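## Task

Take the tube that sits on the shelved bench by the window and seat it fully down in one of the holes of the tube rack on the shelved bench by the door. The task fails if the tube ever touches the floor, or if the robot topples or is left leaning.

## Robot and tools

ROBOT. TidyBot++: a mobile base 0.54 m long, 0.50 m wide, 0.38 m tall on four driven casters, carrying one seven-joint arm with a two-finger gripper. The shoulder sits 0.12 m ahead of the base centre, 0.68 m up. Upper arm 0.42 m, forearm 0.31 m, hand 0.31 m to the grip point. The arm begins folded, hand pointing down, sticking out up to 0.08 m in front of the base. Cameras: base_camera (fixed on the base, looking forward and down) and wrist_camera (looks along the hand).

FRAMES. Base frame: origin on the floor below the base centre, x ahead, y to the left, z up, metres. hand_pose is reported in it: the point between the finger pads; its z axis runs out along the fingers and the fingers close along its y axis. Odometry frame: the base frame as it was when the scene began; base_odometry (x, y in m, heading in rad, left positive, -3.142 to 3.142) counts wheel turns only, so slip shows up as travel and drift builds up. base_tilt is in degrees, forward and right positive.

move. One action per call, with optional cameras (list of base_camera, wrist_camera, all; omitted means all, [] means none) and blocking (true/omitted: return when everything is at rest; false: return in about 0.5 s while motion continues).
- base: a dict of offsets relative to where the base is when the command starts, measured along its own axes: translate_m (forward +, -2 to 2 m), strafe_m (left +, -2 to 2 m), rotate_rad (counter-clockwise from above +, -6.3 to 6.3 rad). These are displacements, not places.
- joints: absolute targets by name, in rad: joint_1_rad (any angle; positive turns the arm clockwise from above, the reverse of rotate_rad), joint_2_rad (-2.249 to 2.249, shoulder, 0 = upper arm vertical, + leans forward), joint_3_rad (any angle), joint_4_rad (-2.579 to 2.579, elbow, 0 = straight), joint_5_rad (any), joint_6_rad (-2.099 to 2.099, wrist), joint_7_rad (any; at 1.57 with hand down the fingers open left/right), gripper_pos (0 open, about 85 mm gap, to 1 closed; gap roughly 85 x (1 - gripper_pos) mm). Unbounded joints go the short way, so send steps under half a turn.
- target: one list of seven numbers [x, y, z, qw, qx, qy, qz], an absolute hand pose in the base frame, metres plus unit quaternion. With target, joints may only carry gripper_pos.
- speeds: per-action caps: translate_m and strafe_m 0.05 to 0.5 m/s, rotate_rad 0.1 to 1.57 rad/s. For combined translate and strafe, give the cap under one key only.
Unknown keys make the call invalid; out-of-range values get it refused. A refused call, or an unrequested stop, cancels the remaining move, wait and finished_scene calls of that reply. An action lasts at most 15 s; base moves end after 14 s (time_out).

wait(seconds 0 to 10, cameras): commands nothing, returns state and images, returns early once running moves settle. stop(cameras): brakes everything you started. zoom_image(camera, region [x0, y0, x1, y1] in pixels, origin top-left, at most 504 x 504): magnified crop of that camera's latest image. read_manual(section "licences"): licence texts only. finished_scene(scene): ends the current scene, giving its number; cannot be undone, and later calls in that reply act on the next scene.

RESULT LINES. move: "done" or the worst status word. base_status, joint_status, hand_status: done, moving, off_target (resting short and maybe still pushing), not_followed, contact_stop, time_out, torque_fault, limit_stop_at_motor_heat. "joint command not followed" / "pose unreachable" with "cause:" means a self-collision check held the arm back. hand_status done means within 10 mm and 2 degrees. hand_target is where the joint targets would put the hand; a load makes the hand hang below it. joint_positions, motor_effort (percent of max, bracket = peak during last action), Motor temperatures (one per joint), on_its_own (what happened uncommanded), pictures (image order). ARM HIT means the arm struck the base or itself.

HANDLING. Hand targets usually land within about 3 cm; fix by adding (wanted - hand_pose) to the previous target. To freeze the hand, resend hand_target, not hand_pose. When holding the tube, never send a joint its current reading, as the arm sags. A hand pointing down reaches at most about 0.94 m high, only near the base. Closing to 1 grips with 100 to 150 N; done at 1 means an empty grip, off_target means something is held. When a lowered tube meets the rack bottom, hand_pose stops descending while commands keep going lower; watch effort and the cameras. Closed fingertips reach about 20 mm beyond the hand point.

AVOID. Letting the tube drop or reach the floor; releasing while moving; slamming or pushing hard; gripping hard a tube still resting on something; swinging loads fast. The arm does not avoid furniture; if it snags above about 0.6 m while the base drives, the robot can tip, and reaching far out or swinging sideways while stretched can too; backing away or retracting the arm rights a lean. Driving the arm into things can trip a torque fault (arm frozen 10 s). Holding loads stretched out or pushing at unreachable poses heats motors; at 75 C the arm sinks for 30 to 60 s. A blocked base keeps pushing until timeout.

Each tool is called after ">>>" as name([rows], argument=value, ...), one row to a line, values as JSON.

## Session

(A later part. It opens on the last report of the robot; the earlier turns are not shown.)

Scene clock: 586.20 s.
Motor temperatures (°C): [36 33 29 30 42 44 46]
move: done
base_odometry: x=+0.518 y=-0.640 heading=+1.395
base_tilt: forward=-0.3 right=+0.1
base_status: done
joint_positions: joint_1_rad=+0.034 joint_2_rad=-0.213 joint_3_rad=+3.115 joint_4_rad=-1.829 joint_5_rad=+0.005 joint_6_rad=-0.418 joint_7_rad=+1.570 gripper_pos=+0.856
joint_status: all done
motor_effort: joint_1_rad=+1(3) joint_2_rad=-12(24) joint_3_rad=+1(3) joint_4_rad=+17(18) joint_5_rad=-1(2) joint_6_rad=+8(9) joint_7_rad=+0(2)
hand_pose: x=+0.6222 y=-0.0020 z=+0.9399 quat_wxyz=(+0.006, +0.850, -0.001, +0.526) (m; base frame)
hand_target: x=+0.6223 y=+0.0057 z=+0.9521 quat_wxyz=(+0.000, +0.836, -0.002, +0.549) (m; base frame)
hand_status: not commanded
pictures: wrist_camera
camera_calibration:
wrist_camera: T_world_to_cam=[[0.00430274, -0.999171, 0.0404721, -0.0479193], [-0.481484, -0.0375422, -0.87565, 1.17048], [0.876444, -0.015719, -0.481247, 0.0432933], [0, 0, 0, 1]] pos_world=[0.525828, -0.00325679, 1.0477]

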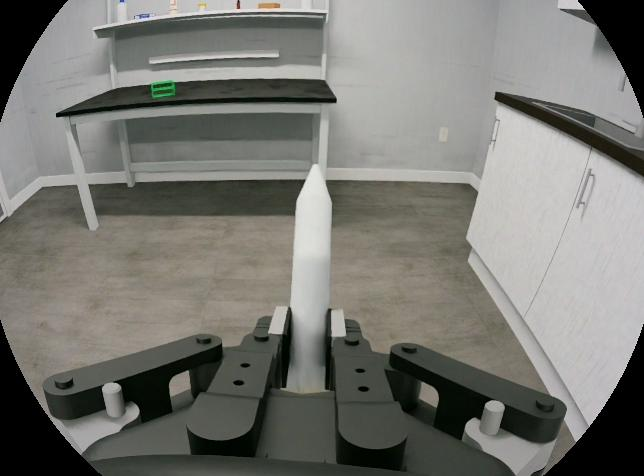

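>>> move(base={"translate_m": 0.95, "strafe_m": 0.80}, cameras=["wrist_camera"])

>>> zoom_image(camera="wrist_camera", region=[220, 60, 420, 210])

Scene clock: 602.20 s.
Motor temperatures (°C): [36 33 29 30 42 44 46]
move: done
base_odometry: x=-0.103 y=+0.436 heading=+1.395
base_tilt: forward=-0.3 right=+0.1
base_status: done
joint_positions: joint_1_rad=+0.034 joint_2_rad=-0.228 joint_3_rad=+3.114 joint_4_rad=-1.831 joint_5_rad=+0.005 joint_6_rad=-0.415 joint_7_rad=+1.570 gripper_pos=+0.856
joint_status: not commanded
motor_effort: joint_1_rad=+0(2) joint_2_rad=-12(15) joint_3_rad=+1(3) joint_4_rad=+17(18) joint_5_rad=+0(1) joint_6_rad=+7(9) joint_7_rad=+0(2)
hand_pose: x=+0.6184 y=-0.0011 z=+0.9465 quat_wxyz=(+0.006, +0.846, -0.001, +0.532) (m; base frame)
hand_target: x=+0.6223 y=+0.0057 z=+0.9521 quat_wxyz=(+0.000, +0.836, -0.002, +0.549) (m; base frame)
hand_status: not commanded
pictures: wrist_camera
camera_calibration:
wrist_camera: T_world_to_cam=[[0.00521885, -0.999139, 0.0411642, -0.0484488], [-0.468366, -0.0388126, -0.882682, 1.17307], [0.883519, -0.0146733, -0.468165, 0.0331108], [0, 0, 0, 1]] pos_world=[0.520426, -0.00239121, 1.05295]

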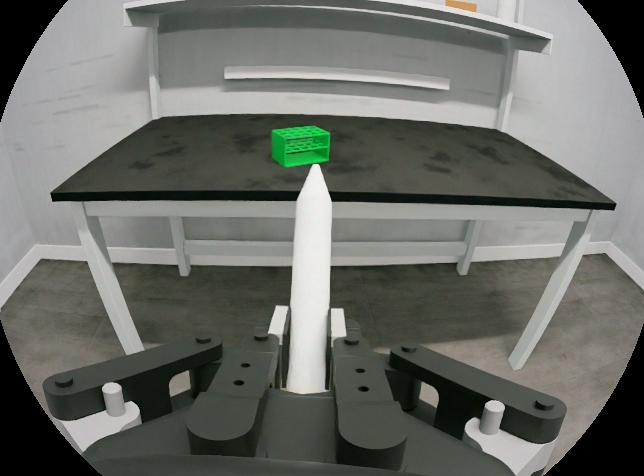

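Scaled by 2.520.

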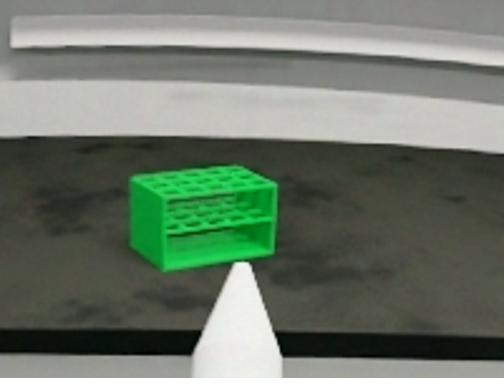

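>>> move(base={"translate_m": 0.50, "strafe_m": 0.0}, cameras=["wrist_camera"])

>>> zoom_image(camera="wrist_camera", region=[200, 140, 400, 290])

Scene clock: 622.13 s.
Motor temperatures (°C): [36 33 29 30 42 44 46]
move: done
base_odometry: x=-0.016 y=+0.928 heading=+1.396
base_tilt: forward=-0.3 right=+0.1
base_status: done
joint_positions: joint_1_rad=+0.034 joint_2_rad=-0.227 joint_3_rad=+3.114 joint_4_rad=-1.832 joint_5_rad=+0.005 joint_6_rad=-0.414 joint_7_rad=+1.570 gripper_pos=+0.856
joint_status: not commanded
motor_effort: joint_1_rad=+1(1) joint_2_rad=-12(16) joint_3_rad=+0(1) joint_4_rad=+17(18) joint_5_rad=+0(1) joint_6_rad=+8(9) joint_7_rad=+0(1)
hand_pose: x=+0.6188 y=-0.0011 z=+0.9461 quat_wxyz=(+0.006, +0.846, -0.001, +0.532) (m; base frame)
hand_target: x=+0.6223 y=+0.0057 z=+0.9521 quat_wxyz=(+0.000, +0.836, -0.002, +0.549) (m; base frame)
hand_status: not commanded
pictures: wrist_camera
camera_calibration:
wrist_camera: T_world_to_cam=[[0.00523178, -0.99914, 0.0411405, -0.0484248], [-0.468367, -0.0387978, -0.882682, 1.17285], [0.883519, -0.0146509, -0.468167, 0.032606], [0, 0, 0, 1]] pos_world=[0.52077, -0.00240141, 1.05251]

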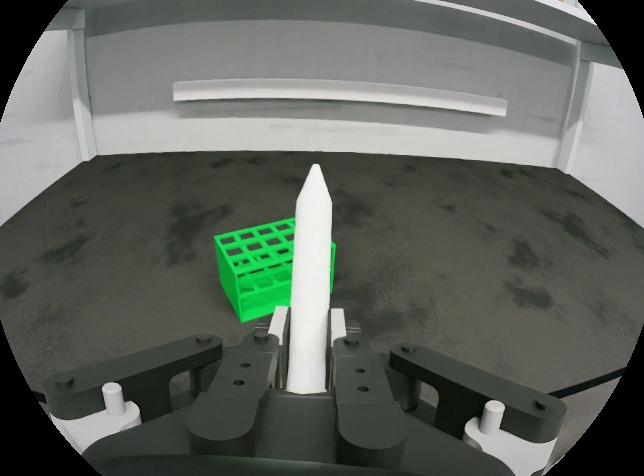

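Scaled by 2.520.

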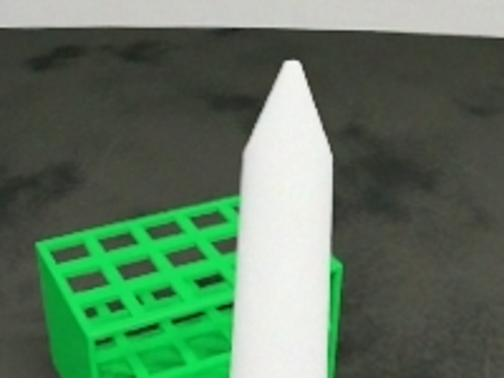

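>>> move(joints={"joint_1_rad": 0.40, "joint_2_rad": 0.0, "joint_4_rad": -1.5, "joint_6_rad": -0.8}, cameras=["wrist_camera"])

>>> zoom_image(camera="wrist_camera", region=[100, 160, 300, 310])

Scene clock: 640.60 s.
Motor temperatures (°C): [36 33 29 30 42 44 46]
move: done
base_odometry: x=-0.016 y=+0.928 heading=+1.396
base_tilt: forward=-0.3 right=+0.1
base_status: not commanded
joint_positions: joint_1_rad=+0.381 joint_2_rad=-0.022 joint_3_rad=+3.114 joint_4_rad=-1.535 joint_5_rad=+0.005 joint_6_rad=-0.728 joint_7_rad=+1.570 gripper_pos=+0.856
joint_status: all done
motor_effort: joint_1_rad=+0(3) joint_2_rad=-18(19) joint_3_rad=+0(2) joint_4_rad=+17(19) joint_5_rad=-1(1) joint_6_rad=+7(9) joint_7_rad=+0(2)
hand_pose: x=+0.6333 y=-0.1893 z=+0.9271 quat_wxyz=(+0.079, +0.886, -0.158, +0.428) (m; base frame)
hand_target: x=+0.6260 y=-0.2009 z=+0.9175 quat_wxyz=(+0.080, +0.895, -0.181, +0.401) (m; base frame)
hand_status: not commanded
pictures: wrist_camera
camera_calibration:
wrist_camera: T_world_to_cam=[[-0.329061, -0.943761, 0.0321481, -0.00523667], [-0.623893, 0.191725, -0.757627, 1.1818], [0.708856, -0.269363, -0.651895, 0.240842], [0, 0, 0, 1]] pos_world=[0.564874, -0.16665, 1.05254]

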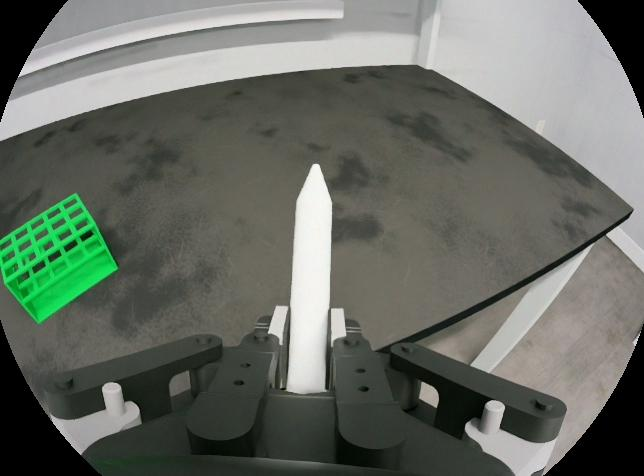

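Scaled by 2.520.

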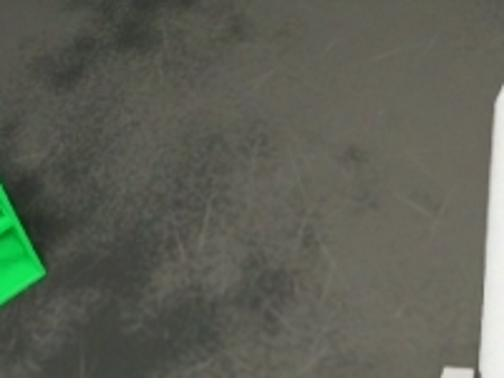

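>>> zoom_image(camera="wrist_camera", region=[0, 180, 160, 330])

Scaled by 3.150.

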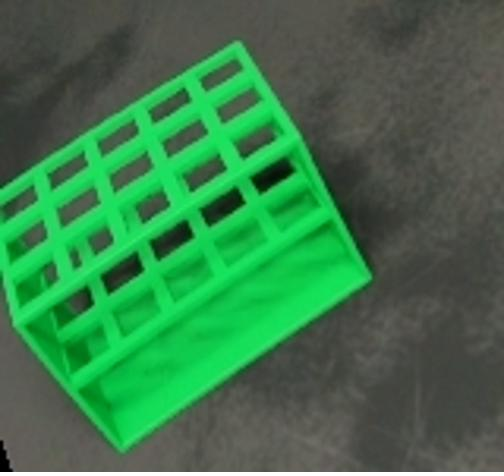

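>>> move(joints={"joint_7_rad": 0.0, "joint_2_rad": -0.1}, cameras=[])

>>> move(joints={"joint_7_rad": -1.6, "joint_2_rad": -0.23, "joint_4_rad": -1.83, "joint_6_rad": -0.35, "joint_1_rad": 0.1}, cameras=["wrist_camera"])

Scene clock: 697.90 s.
Motor temperatures (°C): [36 33 29 31 42 44 46]
move: done
base_odometry: x=-0.016 y=+0.928 heading=+1.396
base_tilt: forward=-0.3 right=+0.1
base_status: not commanded
joint_positions: joint_1_rad=+0.381 joint_2_rad=-0.087 joint_3_rad=+3.114 joint_4_rad=-1.534 joint_5_rad=+0.005 joint_6_rad=-0.730 joint_7_rad=+0.040 gripper_pos=+0.856
joint_status: all done
motor_effort: joint_1_rad=+0(2) joint_2_rad=-16(19) joint_3_rad=+0(1) joint_4_rad=+17(17) joint_5_rad=+0(1) joint_6_rad=+7(8) joint_7_rad=+0(1)
hand_pose: x=+0.6175 y=-0.1830 z=+0.9622 quat_wxyz=(-0.255, +0.522, -0.716, +0.387) (m; base frame)
hand_target: x=+0.6018 y=-0.1907 z=+0.9708 quat_wxyz=(-0.244, +0.508, -0.732, +0.382) (m; base frame)
hand_status: not commanded
pictures: none
No camera images: "cameras" was empty.

Scene clock: 700.13 s.
Motor temperatures (°C): [36 33 29 31 42 44 46]
move: done
base_odometry: x=-0.016 y=+0.928 heading=+1.396
base_tilt: forward=-0.3 right=+0.1
base_status: not commanded
joint_positions: joint_1_rad=+0.119 joint_2_rad=-0.214 joint_3_rad=+3.114 joint_4_rad=-1.811 joint_5_rad=+0.005 joint_6_rad=-0.409 joint_7_rad=-1.557 gripper_pos=+0.856
joint_status: all done
motor_effort: joint_1_rad=+1(3) joint_2_rad=-12(17) joint_3_rad=+1(2) joint_4_rad=+17(18) joint_5_rad=-1(1) joint_6_rad=+7(9) joint_7_rad=+0(2)
hand_pose: x=+0.6238 y=-0.0443 z=+0.9534 quat_wxyz=(-0.537, -0.030, -0.843, +0.033) (m; base frame)
hand_target: x=+0.6250 y=-0.0347 z=+0.9670 quat_wxyz=(-0.561, -0.031, -0.827, +0.026) (m; base frame)
hand_status: not commanded
pictures: wrist_camera
camera_calibration:
wrist_camera: T_world_to_cam=[[0.0696773, 0.996184, -0.0525624, 0.0456014], [0.388795, 0.0214054, 0.921075, -1.07172], [0.918686, -0.0846141, -0.38582, -0.0725793], [0, 0, 0, 1]] pos_world=[0.480182, -0.0286279, 0.961534]

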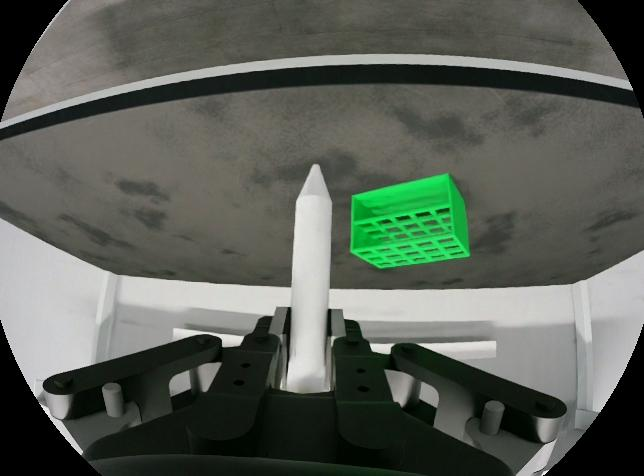

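>>> zoom_image(camera="wrist_camera", region=[280, 150, 480, 300])

Scaled by 2.520.

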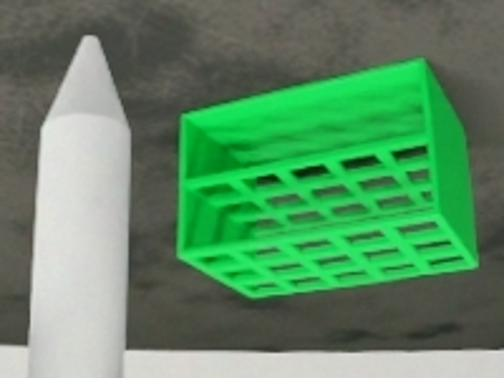

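>>> move(joints={"joint_1_rad": -0.03, "joint_2_rad": 0.2, "joint_4_rad": -1.43, "joint_6_rad": -0.345}, cameras=["wrist_camera"])

>>> zoom_image(camera="wrist_camera", region=[220, 100, 460, 280])

Scene clock: 796.93 s.
Motor temperatures (°C): [36 33 29 30 42 44 46]
move: done
base_odometry: x=-0.016 y=+0.928 heading=+1.396
base_tilt: forward=-0.3 right=+0.1
base_status: not commanded
joint_positions: joint_1_rad=-0.009 joint_2_rad=+0.179 joint_3_rad=+3.114 joint_4_rad=-1.467 joint_5_rad=+0.005 joint_6_rad=-0.401 joint_7_rad=-1.560 gripper_pos=+0.856
joint_status: all done
motor_effort: joint_1_rad=+1(2) joint_2_rad=-25(27) joint_3_rad=+0(1) joint_4_rad=+17(18) joint_5_rad=-1(1) joint_6_rad=+8(9) joint_7_rad=-1(1)
hand_pose: x=+0.7834 y=+0.0231 z=+0.9300 quat_wxyz=(-0.521, +0.020, -0.853, -0.007) (m; base frame)
hand_target: x=+0.8012 y=+0.0383 z=+0.9533 quat_wxyz=(-0.551, +0.020, -0.834, -0.016) (m; base frame)
hand_status: not commanded
pictures: wrist_camera
camera_calibration:
wrist_camera: T_world_to_cam=[[-0.0581881, 0.997566, -0.0384187, 0.0530874], [0.419817, 0.0593673, 0.905665, -1.12451], [0.905742, 0.0365701, -0.422249, -0.181361], [0, 0, 0, 1]] pos_world=[0.639445, 0.0204335, 0.943893]

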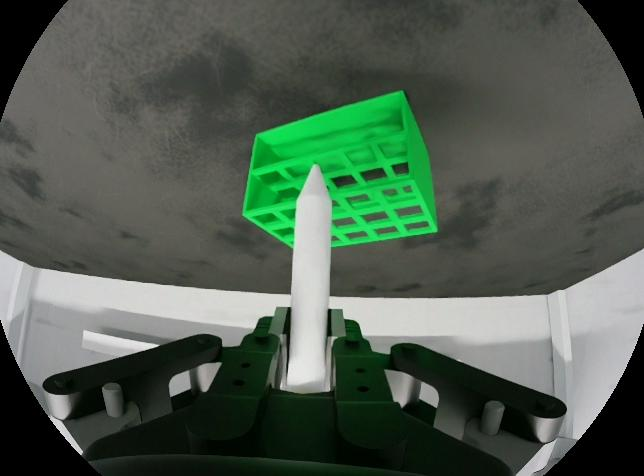

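Scaled by 2.100.

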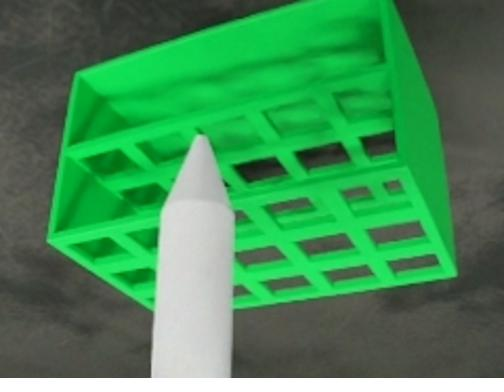

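>>> move(joints={"joint_1_rad": -0.045, "joint_2_rad": 0.332, "joint_4_rad": -1.207, "joint_6_rad": -0.397}, cameras=["wrist_camera"])

>>> zoom_image(camera="wrist_camera", region=[220, 60, 460, 240])

Scene clock: 859.57 s.
Motor temperatures (°C): [36 33 29 31 42 45 46]
move: done
base_odometry: x=-0.016 y=+0.928 heading=+1.396
base_tilt: forward=-0.3 right=+0.1
base_status: not commanded
joint_positions: joint_1_rad=-0.022 joint_2_rad=+0.300 joint_3_rad=+3.114 joint_4_rad=-1.242 joint_5_rad=+0.005 joint_6_rad=-0.401 joint_7_rad=-1.560 gripper_pos=+0.856
joint_status: all done
motor_effort: joint_1_rad=+0(2) joint_2_rad=-29(30) joint_3_rad=+0(1) joint_4_rad=+17(18) joint_5_rad=+0(1) joint_6_rad=+8(9) joint_7_rad=+0(1)
hand_pose: x=+0.8464 y=+0.0337 z=+0.9802 quat_wxyz=(-0.564, +0.023, -0.825, -0.012) (m; base frame)
hand_target: x=+0.8590 y=+0.0504 z=+0.9787 quat_wxyz=(-0.567, +0.023, -0.823, -0.022) (m; base frame)
hand_status: not commanded
pictures: wrist_camera
camera_calibration:
wrist_camera: T_world_to_cam=[[-0.0665718, 0.997088, -0.0372051, 0.0540576], [0.322912, 0.0568108, 0.944722, -1.15327], [0.944085, 0.0508779, -0.325754, -0.34509], [0, 0, 0, 1]] pos_world=[0.701797, 0.0291753, 0.979115]

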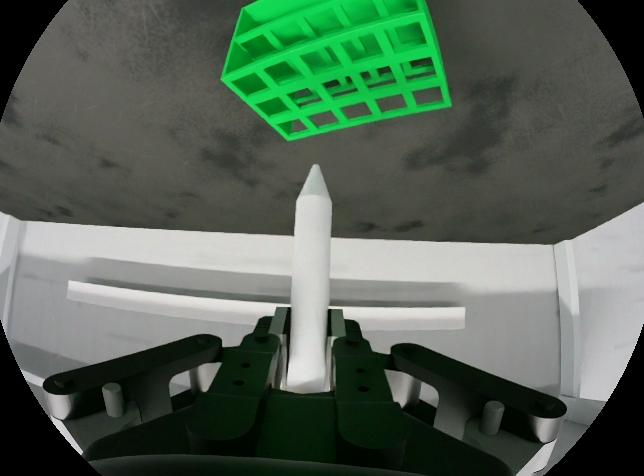

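Scaled by 2.100.

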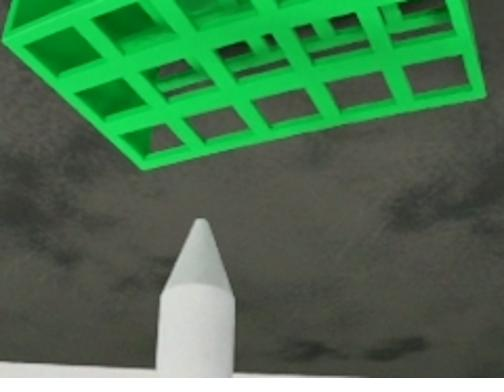

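>>> move(joints={"joint_1_rad": -0.045, "joint_2_rad": 0.342, "joint_4_rad": -1.33, "joint_6_rad": -0.322}, cameras=["wrist_camera"])

>>> zoom_image(camera="wrist_camera", region=[220, 60, 460, 240])

Scene clock: 899.20 s.
Motor temperatures (°C): [36 33 29 31 42 45 46]
move: done
base_odometry: x=-0.016 y=+0.928 heading=+1.396
base_tilt: forward=-0.3 right=+0.1
base_status: not commanded
joint_positions: joint_1_rad=-0.022 joint_2_rad=+0.313 joint_3_rad=+3.114 joint_4_rad=-1.317 joint_5_rad=+0.005 joint_6_rad=-0.375 joint_7_rad=-1.560 gripper_pos=+0.856
joint_status: all done
motor_effort: joint_1_rad=+1(2) joint_2_rad=-29(31) joint_3_rad=+0(1) joint_4_rad=+17(19) joint_5_rad=-1(1) joint_6_rad=+8(9) joint_7_rad=+0(2)
hand_pose: x=+0.8436 y=+0.0338 z=+0.9326 quat_wxyz=(-0.538, +0.024, -0.843, -0.012) (m; base frame)
hand_target: x=+0.8545 y=+0.0512 z=+0.9189 quat_wxyz=(-0.543, +0.025, -0.839, -0.022) (m; base frame)
hand_status: not commanded
pictures: wrist_camera
camera_calibration:
wrist_camera: T_world_to_cam=[[-0.0694009, 0.996953, -0.0356078, 0.0528892], [0.382029, 0.0595331, 0.922231, -1.13637], [0.921541, 0.0504005, -0.384997, -0.283724], [0, 0, 0, 1]] pos_world=[0.699259, 0.0292232, 0.940642]

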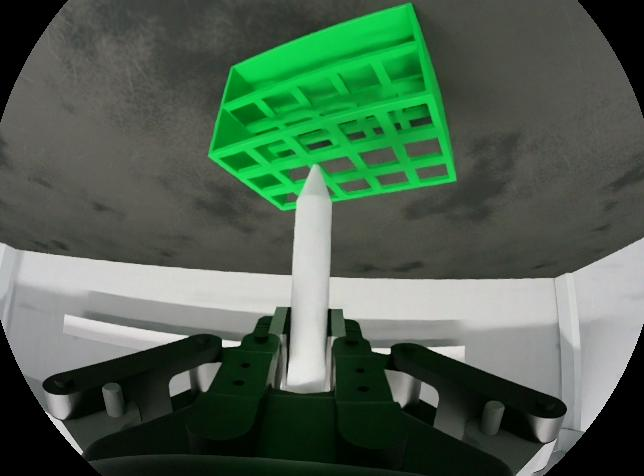

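Scaled by 2.100.

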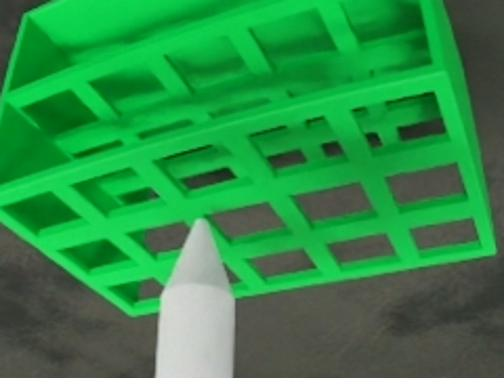

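>>> move(joints={"joint_2_rad": 0.344, "joint_4_rad": -1.411, "joint_6_rad": -0.237}, cameras=["wrist_camera"])

>>> zoom_image(camera="wrist_camera", region=[220, 60, 460, 240])

Scene clock: 937.83 s.
Motor temperatures (°C): [36 33 29 31 42 45 46]
move: done
base_odometry: x=-0.016 y=+0.928 heading=+1.396
base_tilt: forward=-0.3 right=+0.1
base_status: not commanded
joint_positions: joint_1_rad=-0.023 joint_2_rad=+0.313 joint_3_rad=+3.114 joint_4_rad=-1.375 joint_5_rad=+0.005 joint_6_rad=-0.278 joint_7_rad=-1.560 gripper_pos=+0.856
joint_status: all done
motor_effort: joint_1_rad=+1(1) joint_2_rad=-25(30) joint_3_rad=+0(1) joint_4_rad=+14(17) joint_5_rad=+0(1) joint_6_rad=+6(8) joint_7_rad=+0(1)
hand_pose: x=+0.8468 y=+0.0342 z=+0.9256 quat_wxyz=(-0.554, +0.024, -0.832, -0.012) (m; base frame)
hand_target: x=+0.8518 y=+0.0519 z=+0.8933 quat_wxyz=(-0.543, +0.026, -0.839, -0.023) (m; base frame)
hand_status: not commanded
pictures: wrist_camera
camera_calibration:
wrist_camera: T_world_to_cam=[[-0.068175, 0.997012, -0.0363192, 0.0520705], [0.345752, 0.0577589, 0.936546, -1.11363], [0.935846, 0.0512916, -0.348657, -0.335156], [0, 0, 0, 1]] pos_world=[0.702244, 0.0295977, 0.928]

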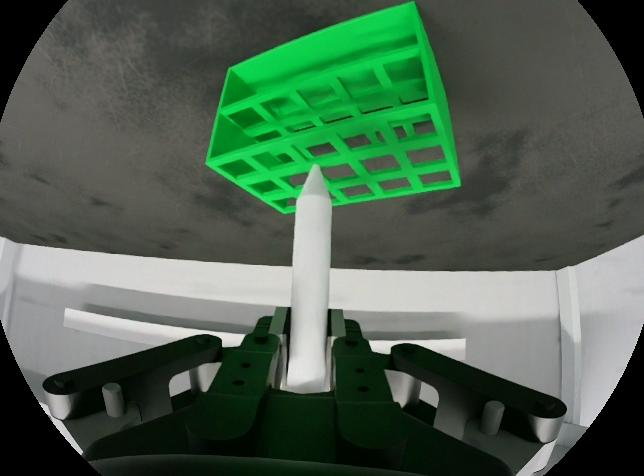

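Scaled by 2.100.

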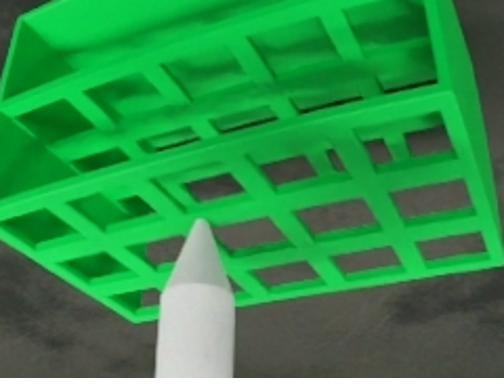

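>>> zoom_image(camera="wrist_camera", region=[270, 110, 390, 200])

Scaled by 4.200.

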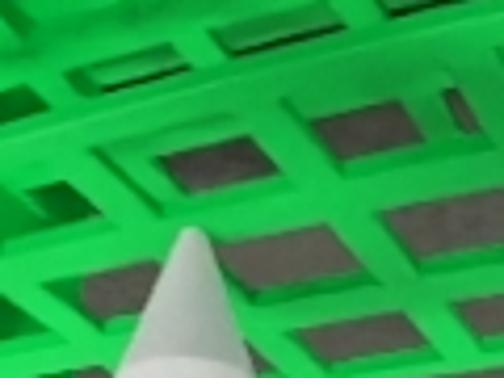

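>>> move(joints={"joint_1_rad":-0.045,"joint_2_rad":0.342,"joint_3_rad":3.11,"joint_4_rad":-1.31,"joint_5_rad":0.028,"joint_6_rad":-0.3,"joint_7_rad":-1.6}, cameras=[])

>>> move(joints={"joint_1_rad":-0.045,"joint_2_rad":0.285,"joint_3_rad":3.11,"joint_4_rad":-1.31,"joint_5_rad":0.028,"joint_6_rad":-0.36,"joint_7_rad":-1.6})

Scene clock: 1025.43 s.
Motor temperatures (°C): [36 34 29 31 42 45 46]
move: done
base_odometry: x=-0.016 y=+0.928 heading=+1.396
base_tilt: forward=-0.3 right=+0.1
base_status: not commanded
joint_positions: joint_1_rad=-0.023 joint_2_rad=+0.320 joint_3_rad=+3.114 joint_4_rad=-1.340 joint_5_rad=+0.005 joint_6_rad=-0.278 joint_7_rad=-1.560 gripper_pos=+0.856
joint_status: all done
motor_effort: joint_1_rad=+1(2) joint_2_rad=-30(31) joint_3_rad=-1(1) joint_4_rad=+17(18) joint_5_rad=-1(1) joint_6_rad=+8(9) joint_7_rad=+0(2)
hand_pose: x=+0.8540 y=+0.0343 z=+0.9414 quat_wxyz=(-0.566, +0.023, -0.824, -0.012) (m; base frame)
hand_target: x=+0.8602 y=+0.0516 z=+0.9372 quat_wxyz=(-0.560, +0.025, -0.828, -0.023) (m; base frame)
hand_status: not commanded
pictures: none
No camera images: "cameras" was empty.

Scene clock: 1026.27 s.
Motor temperatures (°C): [36 34 29 31 42 45 46]
move: done
base_odometry: x=-0.016 y=+0.928 heading=+1.396
base_tilt: forward=-0.3 right=+0.1
base_status: not commanded
joint_positions: joint_1_rad=-0.023 joint_2_rad=+0.294 joint_3_rad=+3.114 joint_4_rad=-1.339 joint_5_rad=+0.005 joint_6_rad=-0.304 joint_7_rad=-1.560 gripper_pos=+0.856
joint_status: all done
motor_effort: joint_1_rad=+1(1) joint_2_rad=-29(32) joint_3_rad=+0(1) joint_4_rad=+17(18) joint_5_rad=-1(2) joint_6_rad=+8(8) joint_7_rad=-1(1)
hand_pose: x=+0.8444 y=+0.0341 z=+0.9536 quat_wxyz=(-0.567, +0.024, -0.824, -0.012) (m; base frame)
hand_target: x=+0.8380 y=+0.0500 z=+0.9615 quat_wxyz=(-0.559, +0.025, -0.829, -0.021) (m; base frame)
hand_status: not commanded
pictures: base_camera, wrist_camera
camera_calibration:
wrist_camera: T_world_to_cam=[[-0.0668553, 0.997065, -0.0373182, 0.0529068], [0.317825, 0.0567346, 0.94645, -1.12487], [0.945789, 0.0514146, -0.320685, -0.358174], [0, 0, 0, 1]] pos_world=[0.699806, 0.029483, 0.951747]

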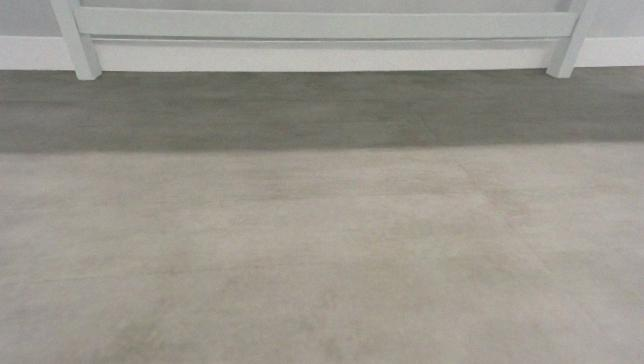

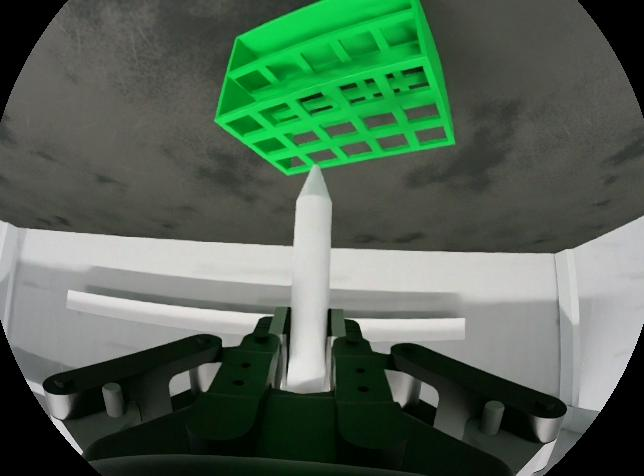

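>>> move(joints={"joint_1_rad":-0.045,"joint_2_rad":0.255,"joint_3_rad":3.11,"joint_4_rad":-1.29,"joint_5_rad":0.028,"joint_6_rad":-0.465,"joint_7_rad":-1.6}, cameras=["wrist_camera"])

>>> zoom_image(camera="wrist_camera", region=[200, 0, 480, 200])

Scene clock: 1038.73 s.
Motor temperatures (°C): [36 34 29 31 42 45 46]
move: done
base_odometry: x=-0.016 y=+0.928 heading=+1.396
base_tilt: forward=-0.3 right=+0.1
base_status: not commanded
joint_positions: joint_1_rad=-0.023 joint_2_rad=+0.268 joint_3_rad=+3.114 joint_4_rad=-1.323 joint_5_rad=+0.005 joint_6_rad=-0.407 joint_7_rad=-1.560 gripper_pos=+0.856
joint_status: all done
motor_effort: joint_1_rad=+1(1) joint_2_rad=-28(31) joint_3_rad=-1(1) joint_4_rad=+17(18) joint_5_rad=+0(1) joint_6_rad=+7(9) joint_7_rad=-1(3)
hand_pose: x=+0.8269 y=+0.0334 z=+0.9520 quat_wxyz=(-0.541, +0.024, -0.841, -0.011) (m; base frame)
hand_target: x=+0.8191 y=+0.0482 z=+0.9649 quat_wxyz=(-0.536, +0.025, -0.844, -0.019) (m; base frame)
hand_status: not commanded
pictures: wrist_camera
camera_calibration:
wrist_camera: T_world_to_cam=[[-0.0693376, 0.996914, -0.0368154, 0.0539068], [0.375594, 0.0602765, 0.924822, -1.14508], [0.924187, 0.0502973, -0.378614, -0.269089], [0, 0, 0, 1]] pos_world=[0.682513, 0.0288157, 0.959102]

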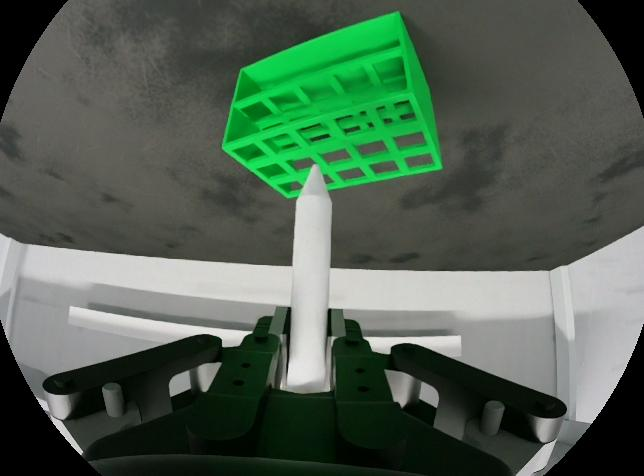

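Scaled by 1.800.

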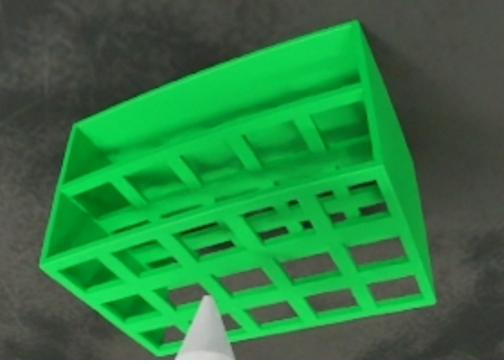

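>>> move(joints={"joint_1_rad":-0.045,"joint_2_rad":0.312,"joint_3_rad":3.11,"joint_4_rad":-1.368,"joint_5_rad":0.028,"joint_6_rad":-0.325,"joint_7_rad":-1.6}, cameras=["wrist_camera"])

>>> zoom_image(camera="wrist_camera", region=[200, 0, 480, 200])

Scene clock: 1107.23 s.
Motor temperatures (°C): [36 35 29 31 42 44 46]
move: done
base_odometry: x=-0.016 y=+0.928 heading=+1.396
base_tilt: forward=-0.3 right=+0.1
base_status: not commanded
joint_positions: joint_1_rad=-0.023 joint_2_rad=+0.286 joint_3_rad=+3.114 joint_4_rad=-1.355 joint_5_rad=+0.005 joint_6_rad=-0.357 joint_7_rad=-1.560 gripper_pos=+0.856
joint_status: all done
motor_effort: joint_1_rad=+1(1) joint_2_rad=-28(30) joint_3_rad=+0(1) joint_4_rad=+17(18) joint_5_rad=+0(2) joint_6_rad=+7(9) joint_7_rad=+0(1)
hand_pose: x=+0.8335 y=+0.0337 z=+0.9344 quat_wxyz=(-0.541, +0.024, -0.841, -0.012) (m; base frame)
hand_target: x=+0.8409 y=+0.0506 z=+0.9173 quat_wxyz=(-0.538, +0.025, -0.842, -0.021) (m; base frame)
hand_status: not commanded
pictures: wrist_camera
camera_calibration:
wrist_camera: T_world_to_cam=[[-0.0693955, 0.996929, -0.0362865, 0.0529672], [0.375361, 0.0597952, 0.924948, -1.13116], [0.924277, 0.0505667, -0.378358, -0.282181], [0, 0, 0, 1]] pos_world=[0.689081, 0.0291021, 0.941417]

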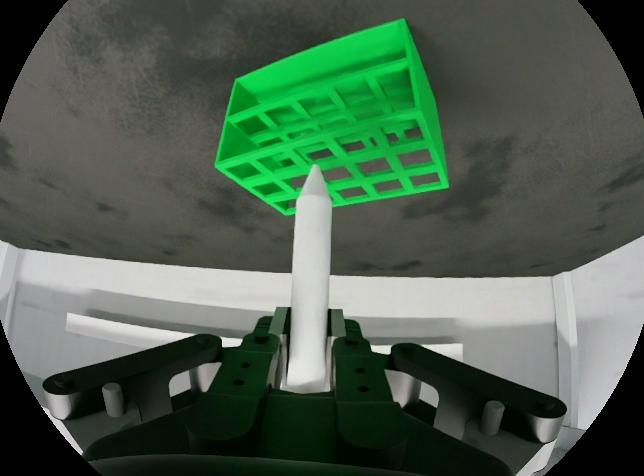

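Scaled by 1.800.

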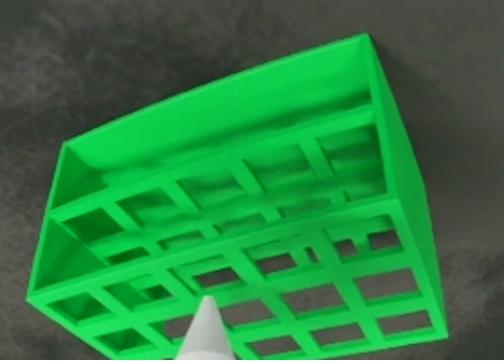

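>>> zoom_image(camera="wrist_camera", region=[270, 120, 370, 195])

Scaled by 5.040.

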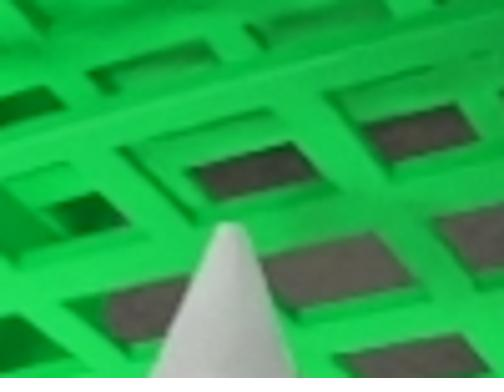

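>>> move(joints={"joint_1_rad":-0.045,"joint_2_rad":0.324,"joint_3_rad":3.11,"joint_4_rad":-1.412,"joint_5_rad":0.028,"joint_6_rad":-0.275,"joint_7_rad":-1.6}, cameras=["wrist_camera"])

>>> zoom_image(camera="wrist_camera", region=[230, 100, 400, 230])

Scene clock: 1139.00 s.
Motor temperatures (°C): [36 35 29 31 42 44 46]
move: done
base_odometry: x=-0.016 y=+0.928 heading=+1.396
base_tilt: forward=-0.3 right=+0.1
base_status: not commanded
joint_positions: joint_1_rad=-0.023 joint_2_rad=+0.294 joint_3_rad=+3.114 joint_4_rad=-1.396 joint_5_rad=+0.005 joint_6_rad=-0.323 joint_7_rad=-1.560 gripper_pos=+0.856
joint_status: all done
motor_effort: joint_1_rad=+1(1) joint_2_rad=-28(30) joint_3_rad=+0(1) joint_4_rad=+17(18) joint_5_rad=+0(1) joint_6_rad=+8(9) joint_7_rad=+0(1)
hand_pose: x=+0.8332 y=+0.0338 z=+0.9142 quat_wxyz=(-0.535, +0.024, -0.845, -0.012) (m; base frame)
hand_target: x=+0.8425 y=+0.0511 z=+0.8966 quat_wxyz=(-0.535, +0.026, -0.844, -0.022) (m; base frame)
hand_status: not commanded
pictures: wrist_camera
camera_calibration:
wrist_camera: T_world_to_cam=[[-0.0701307, 0.996896, -0.035764, 0.0522542], [0.388875, 0.0603376, 0.919312, -1.11854], [0.918617, 0.0505643, -0.3919, -0.272417], [0, 0, 0, 1]] pos_world=[0.688885, 0.0291727, 0.923398]

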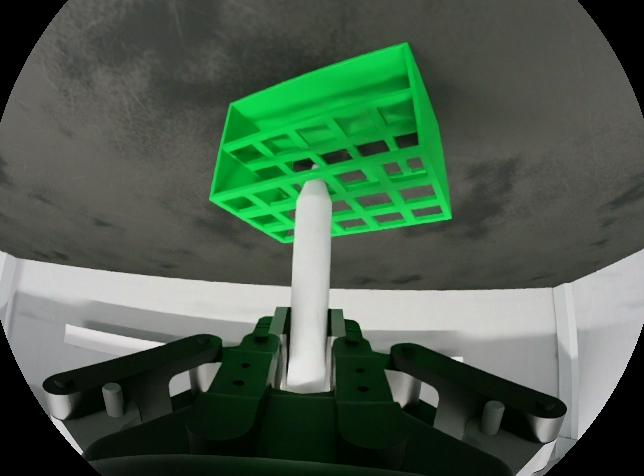

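Scaled by 2.965.

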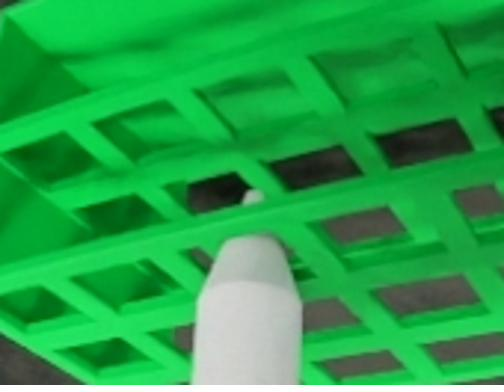

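>>> move(joints={"joint_1_rad":-0.045,"joint_2_rad":0.334,"joint_3_rad":3.11,"joint_4_rad":-1.455,"joint_5_rad":0.028,"joint_6_rad":-0.216,"joint_7_rad":-1.6}, cameras=["wrist_camera"])

>>> zoom_image(camera="wrist_camera", region=[230, 100, 400, 230])

Scene clock: 1158.03 s.
Motor temperatures (°C): [36 34 29 31 42 45 46]
move: done
base_odometry: x=-0.016 y=+0.928 heading=+1.396
base_tilt: forward=-0.3 right=+0.1
base_status: not commanded
joint_positions: joint_1_rad=-0.023 joint_2_rad=+0.302 joint_3_rad=+3.114 joint_4_rad=-1.438 joint_5_rad=+0.005 joint_6_rad=-0.268 joint_7_rad=-1.560 gripper_pos=+0.856
joint_status: all done
motor_effort: joint_1_rad=+1(2) joint_2_rad=-29(30) joint_3_rad=+0(1) joint_4_rad=+17(18) joint_5_rad=-1(1) joint_6_rad=+8(8) joint_7_rad=-1(1)
hand_pose: x=+0.8349 y=+0.0340 z=+0.8990 quat_wxyz=(-0.537, +0.024, -0.843, -0.012) (m; base frame)
hand_target: x=+0.8440 y=+0.0518 z=+0.8806 quat_wxyz=(-0.538, +0.026, -0.842, -0.022) (m; base frame)
hand_status: not commanded
pictures: wrist_camera
camera_calibration:
wrist_camera: T_world_to_cam=[[-0.0701286, 0.996902, -0.0356175, 0.0514913], [0.384393, 0.0599542, 0.921221, -1.10316], [0.920502, 0.0509128, -0.387407, -0.285614], [0, 0, 0, 1]] pos_world=[0.690567, 0.0293488, 0.907439]

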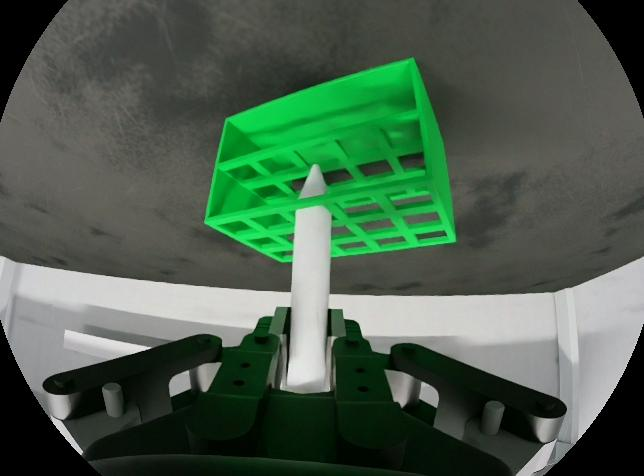

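Scaled by 2.965.

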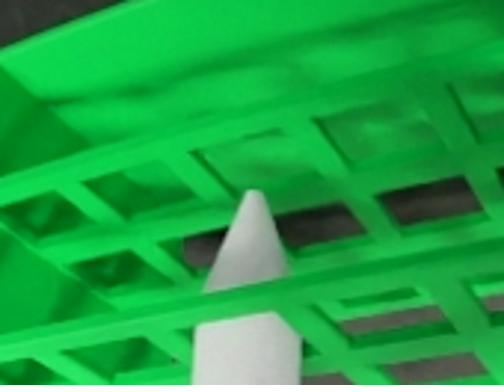

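>>> move(joints={"joint_1_rad":-0.045,"joint_2_rad":0.341,"joint_3_rad":3.11,"joint_4_rad":-1.494,"joint_5_rad":0.028,"joint_6_rad":-0.166,"joint_7_rad":-1.6}, cameras=["wrist_camera"])

>>> zoom_image(camera="wrist_camera", region=[230, 100, 400, 230])

Scene clock: 1170.63 s.
Motor temperatures (°C): [36 34 29 31 42 45 46]
move: done
base_odometry: x=-0.016 y=+0.928 heading=+1.396
base_tilt: forward=-0.3 right=+0.1
base_status: not commanded
joint_positions: joint_1_rad=-0.023 joint_2_rad=+0.309 joint_3_rad=+3.114 joint_4_rad=-1.477 joint_5_rad=+0.005 joint_6_rad=-0.219 joint_7_rad=-1.560 gripper_pos=+0.856
joint_status: all done
motor_effort: joint_1_rad=+1(2) joint_2_rad=-29(30) joint_3_rad=+0(1) joint_4_rad=+17(17) joint_5_rad=-1(1) joint_6_rad=+7(9) joint_7_rad=+0(1)
hand_pose: x=+0.8352 y=+0.0341 z=+0.8849 quat_wxyz=(-0.538, +0.024, -0.842, -0.012) (m; base frame)
hand_target: x=+0.8438 y=+0.0523 z=+0.8667 quat_wxyz=(-0.539, +0.027, -0.841, -0.023) (m; base frame)
hand_status: not commanded
pictures: wrist_camera
camera_calibration:
wrist_camera: T_world_to_cam=[[-0.0701208, 0.996909, -0.0354236, 0.0507113], [0.381253, 0.0595979, 0.922548, -1.08889], [0.921808, 0.0511844, -0.384253, -0.295244], [0, 0, 0, 1]] pos_world=[0.690858, 0.0294531, 0.892903]

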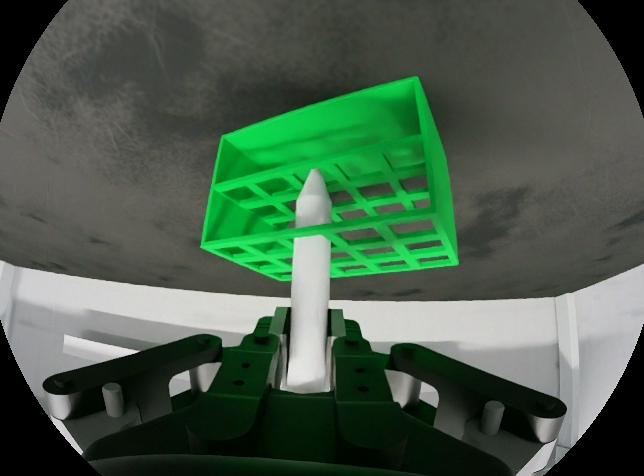

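Scaled by 2.965.

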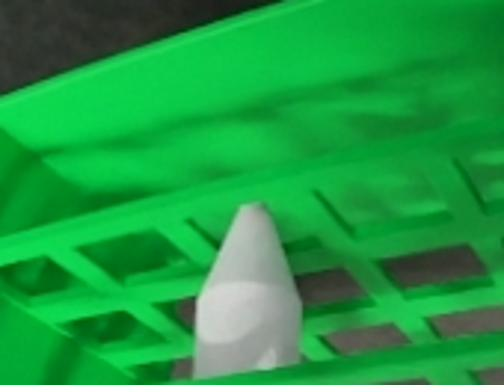

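>>> move(joints={"joint_1_rad":-0.045,"joint_2_rad":0.35,"joint_3_rad":3.11,"joint_4_rad":-1.538,"joint_5_rad":0.028,"joint_6_rad":-0.11,"joint_7_rad":-1.6}, cameras=["wrist_camera"])

>>> zoom_image(camera="wrist_camera", region=[230, 120, 430, 320])

Scene clock: 1189.87 s.
Motor temperatures (°C): [36 34 29 31 42 45 46]
move: done
base_odometry: x=-0.016 y=+0.928 heading=+1.396
base_tilt: forward=-0.3 right=+0.1
base_status: not commanded
joint_positions: joint_1_rad=-0.023 joint_2_rad=+0.318 joint_3_rad=+3.114 joint_4_rad=-1.521 joint_5_rad=+0.005 joint_6_rad=-0.164 joint_7_rad=-1.560 gripper_pos=+0.856
joint_status: all done
motor_effort: joint_1_rad=+0(1) joint_2_rad=-29(30) joint_3_rad=+0(1) joint_4_rad=+17(18) joint_5_rad=+0(2) joint_6_rad=+7(9) joint_7_rad=+0(1)
hand_pose: x=+0.8352 y=+0.0343 z=+0.8682 quat_wxyz=(-0.539, +0.024, -0.842, -0.012) (m; base frame)
hand_target: x=+0.8430 y=+0.0527 z=+0.8503 quat_wxyz=(-0.541, +0.027, -0.840, -0.024) (m; base frame)
hand_status: not commanded
pictures: wrist_camera
camera_calibration:
wrist_camera: T_world_to_cam=[[-0.0701861, 0.996913, -0.0351792, 0.0498451], [0.379079, 0.0592757, 0.923464, -1.07245], [0.922699, 0.0514786, -0.382069, -0.304285], [0, 0, 0, 1]] pos_world=[0.690805, 0.0295431, 0.875864]

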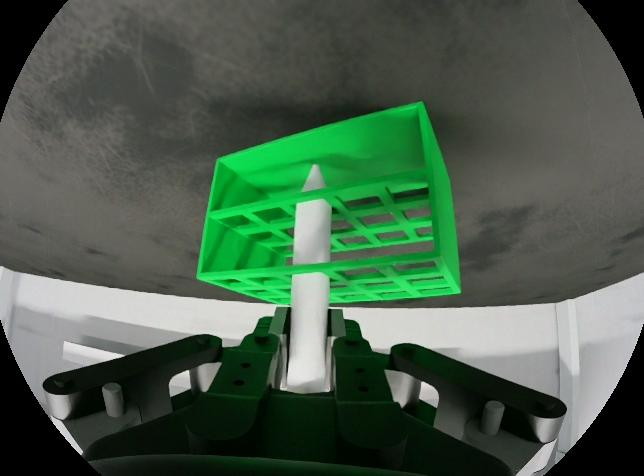

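Scaled by 2.520.

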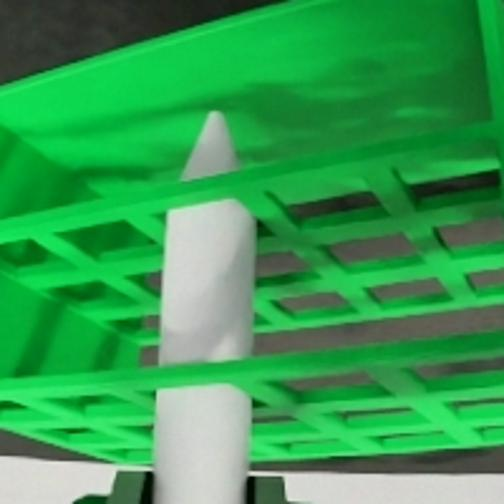

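>>> move(joints={"joint_1_rad":-0.045,"joint_2_rad":0.356,"joint_3_rad":3.11,"joint_4_rad":-1.562,"joint_5_rad":0.028,"joint_6_rad":-0.08,"joint_7_rad":-1.6}, cameras=["wrist_camera"])

>>> zoom_image(camera="wrist_camera", region=[200, 200, 430, 400])

Scene clock: 1202.97 s.
Motor temperatures (°C): [36 34 29 31 42 45 46]
move: done
base_odometry: x=-0.016 y=+0.928 heading=+1.396
base_tilt: forward=-0.3 right=+0.1
base_status: not commanded
joint_positions: joint_1_rad=-0.023 joint_2_rad=+0.322 joint_3_rad=+3.114 joint_4_rad=-1.545 joint_5_rad=+0.005 joint_6_rad=-0.133 joint_7_rad=-1.560 gripper_pos=+0.856
joint_status: all done
motor_effort: joint_1_rad=+1(1) joint_2_rad=-29(30) joint_3_rad=+0(1) joint_4_rad=+16(17) joint_5_rad=-1(1) joint_6_rad=+7(9) joint_7_rad=-1(1)
hand_pose: x=+0.8348 y=+0.0343 z=+0.8601 quat_wxyz=(-0.540, +0.024, -0.841, -0.012) (m; base frame)
hand_target: x=+0.8423 y=+0.0530 z=+0.8405 quat_wxyz=(-0.541, +0.027, -0.840, -0.024) (m; base frame)
hand_status: not commanded
pictures: wrist_camera
camera_calibration:
wrist_camera: T_world_to_cam=[[-0.0701542, 0.996918, -0.035099, 0.049388], [0.376303, 0.0590341, 0.924614, -1.06348], [0.923837, 0.0516577, -0.379285, -0.310373], [0, 0, 0, 1]] pos_world=[0.69039, 0.0295791, 0.867323]

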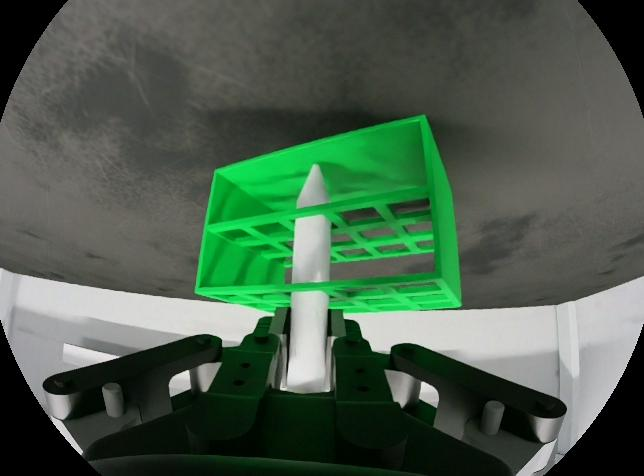

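Scaled by 2.191.

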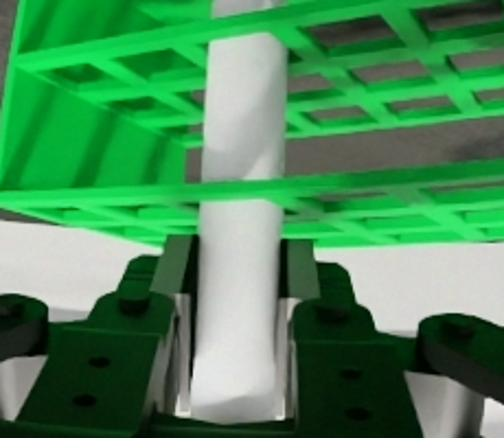

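>>> move(joints={"joint_1_rad":-0.045,"joint_2_rad":0.359,"joint_3_rad":3.11,"joint_4_rad":-1.571,"joint_5_rad":0.028,"joint_6_rad":-0.068,"joint_7_rad":-1.6}, cameras=[])

>>> move(joints={"gripper_pos":0.7}, cameras=["wrist_camera"])

Scene clock: 1218.70 s.
Motor temperatures (°C): [36 34 29 31 42 45 46]
move: done
base_odometry: x=-0.016 y=+0.928 heading=+1.396
base_tilt: forward=-0.3 right=+0.1
base_status: not commanded
joint_positions: joint_1_rad=-0.023 joint_2_rad=+0.323 joint_3_rad=+3.114 joint_4_rad=-1.553 joint_5_rad=+0.005 joint_6_rad=-0.121 joint_7_rad=-1.560 gripper_pos=+0.856
joint_status: all done
motor_effort: joint_1_rad=+0(1) joint_2_rad=-29(29) joint_3_rad=+0(1) joint_4_rad=+16(17) joint_5_rad=-1(1) joint_6_rad=+8(9) joint_7_rad=-1(1)
hand_pose: x=+0.8347 y=+0.0343 z=+0.8579 quat_wxyz=(-0.541, +0.024, -0.840, -0.012) (m; base frame)
hand_target: x=+0.8421 y=+0.0531 z=+0.8365 quat_wxyz=(-0.541, +0.027, -0.840, -0.024) (m; base frame)
hand_status: not commanded
pictures: none
No camera images: "cameras" was empty.

Scene clock: 1219.37 s.
Motor temperatures (°C): [36 34 29 31 42 45 46]
move: done
base_odometry: x=-0.016 y=+0.928 heading=+1.396
base_tilt: forward=-0.3 right=+0.1
base_status: not commanded
joint_positions: joint_1_rad=-0.023 joint_2_rad=+0.323 joint_3_rad=+3.114 joint_4_rad=-1.553 joint_5_rad=+0.005 joint_6_rad=-0.121 joint_7_rad=-1.560 gripper_pos=+0.700
joint_status: all done
motor_effort: joint_1_rad=+0(1) joint_2_rad=-29(29) joint_3_rad=+0(1) joint_4_rad=+16(17) joint_5_rad=-1(1) joint_6_rad=+8(8) joint_7_rad=-1(1)
hand_pose: x=+0.8347 y=+0.0343 z=+0.8579 quat_wxyz=(-0.541, +0.024, -0.840, -0.012) (m; base frame)
hand_target: x=+0.8421 y=+0.0531 z=+0.8365 quat_wxyz=(-0.541, +0.027, -0.840, -0.024) (m; base frame)
hand_status: not commanded
pictures: wrist_camera
camera_calibration:
wrist_camera: T_world_to_cam=[[-0.0700684, 0.996926, -0.0350497, 0.0491705], [0.374178, 0.058837, 0.925488, -1.06036], [0.924706, 0.0517326, -0.377151, -0.313681], [0, 0, 0, 1]] pos_world=[0.690272, 0.0295966, 0.864768]

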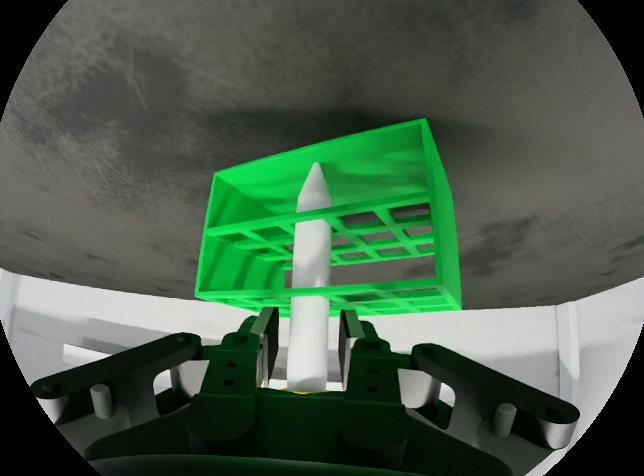

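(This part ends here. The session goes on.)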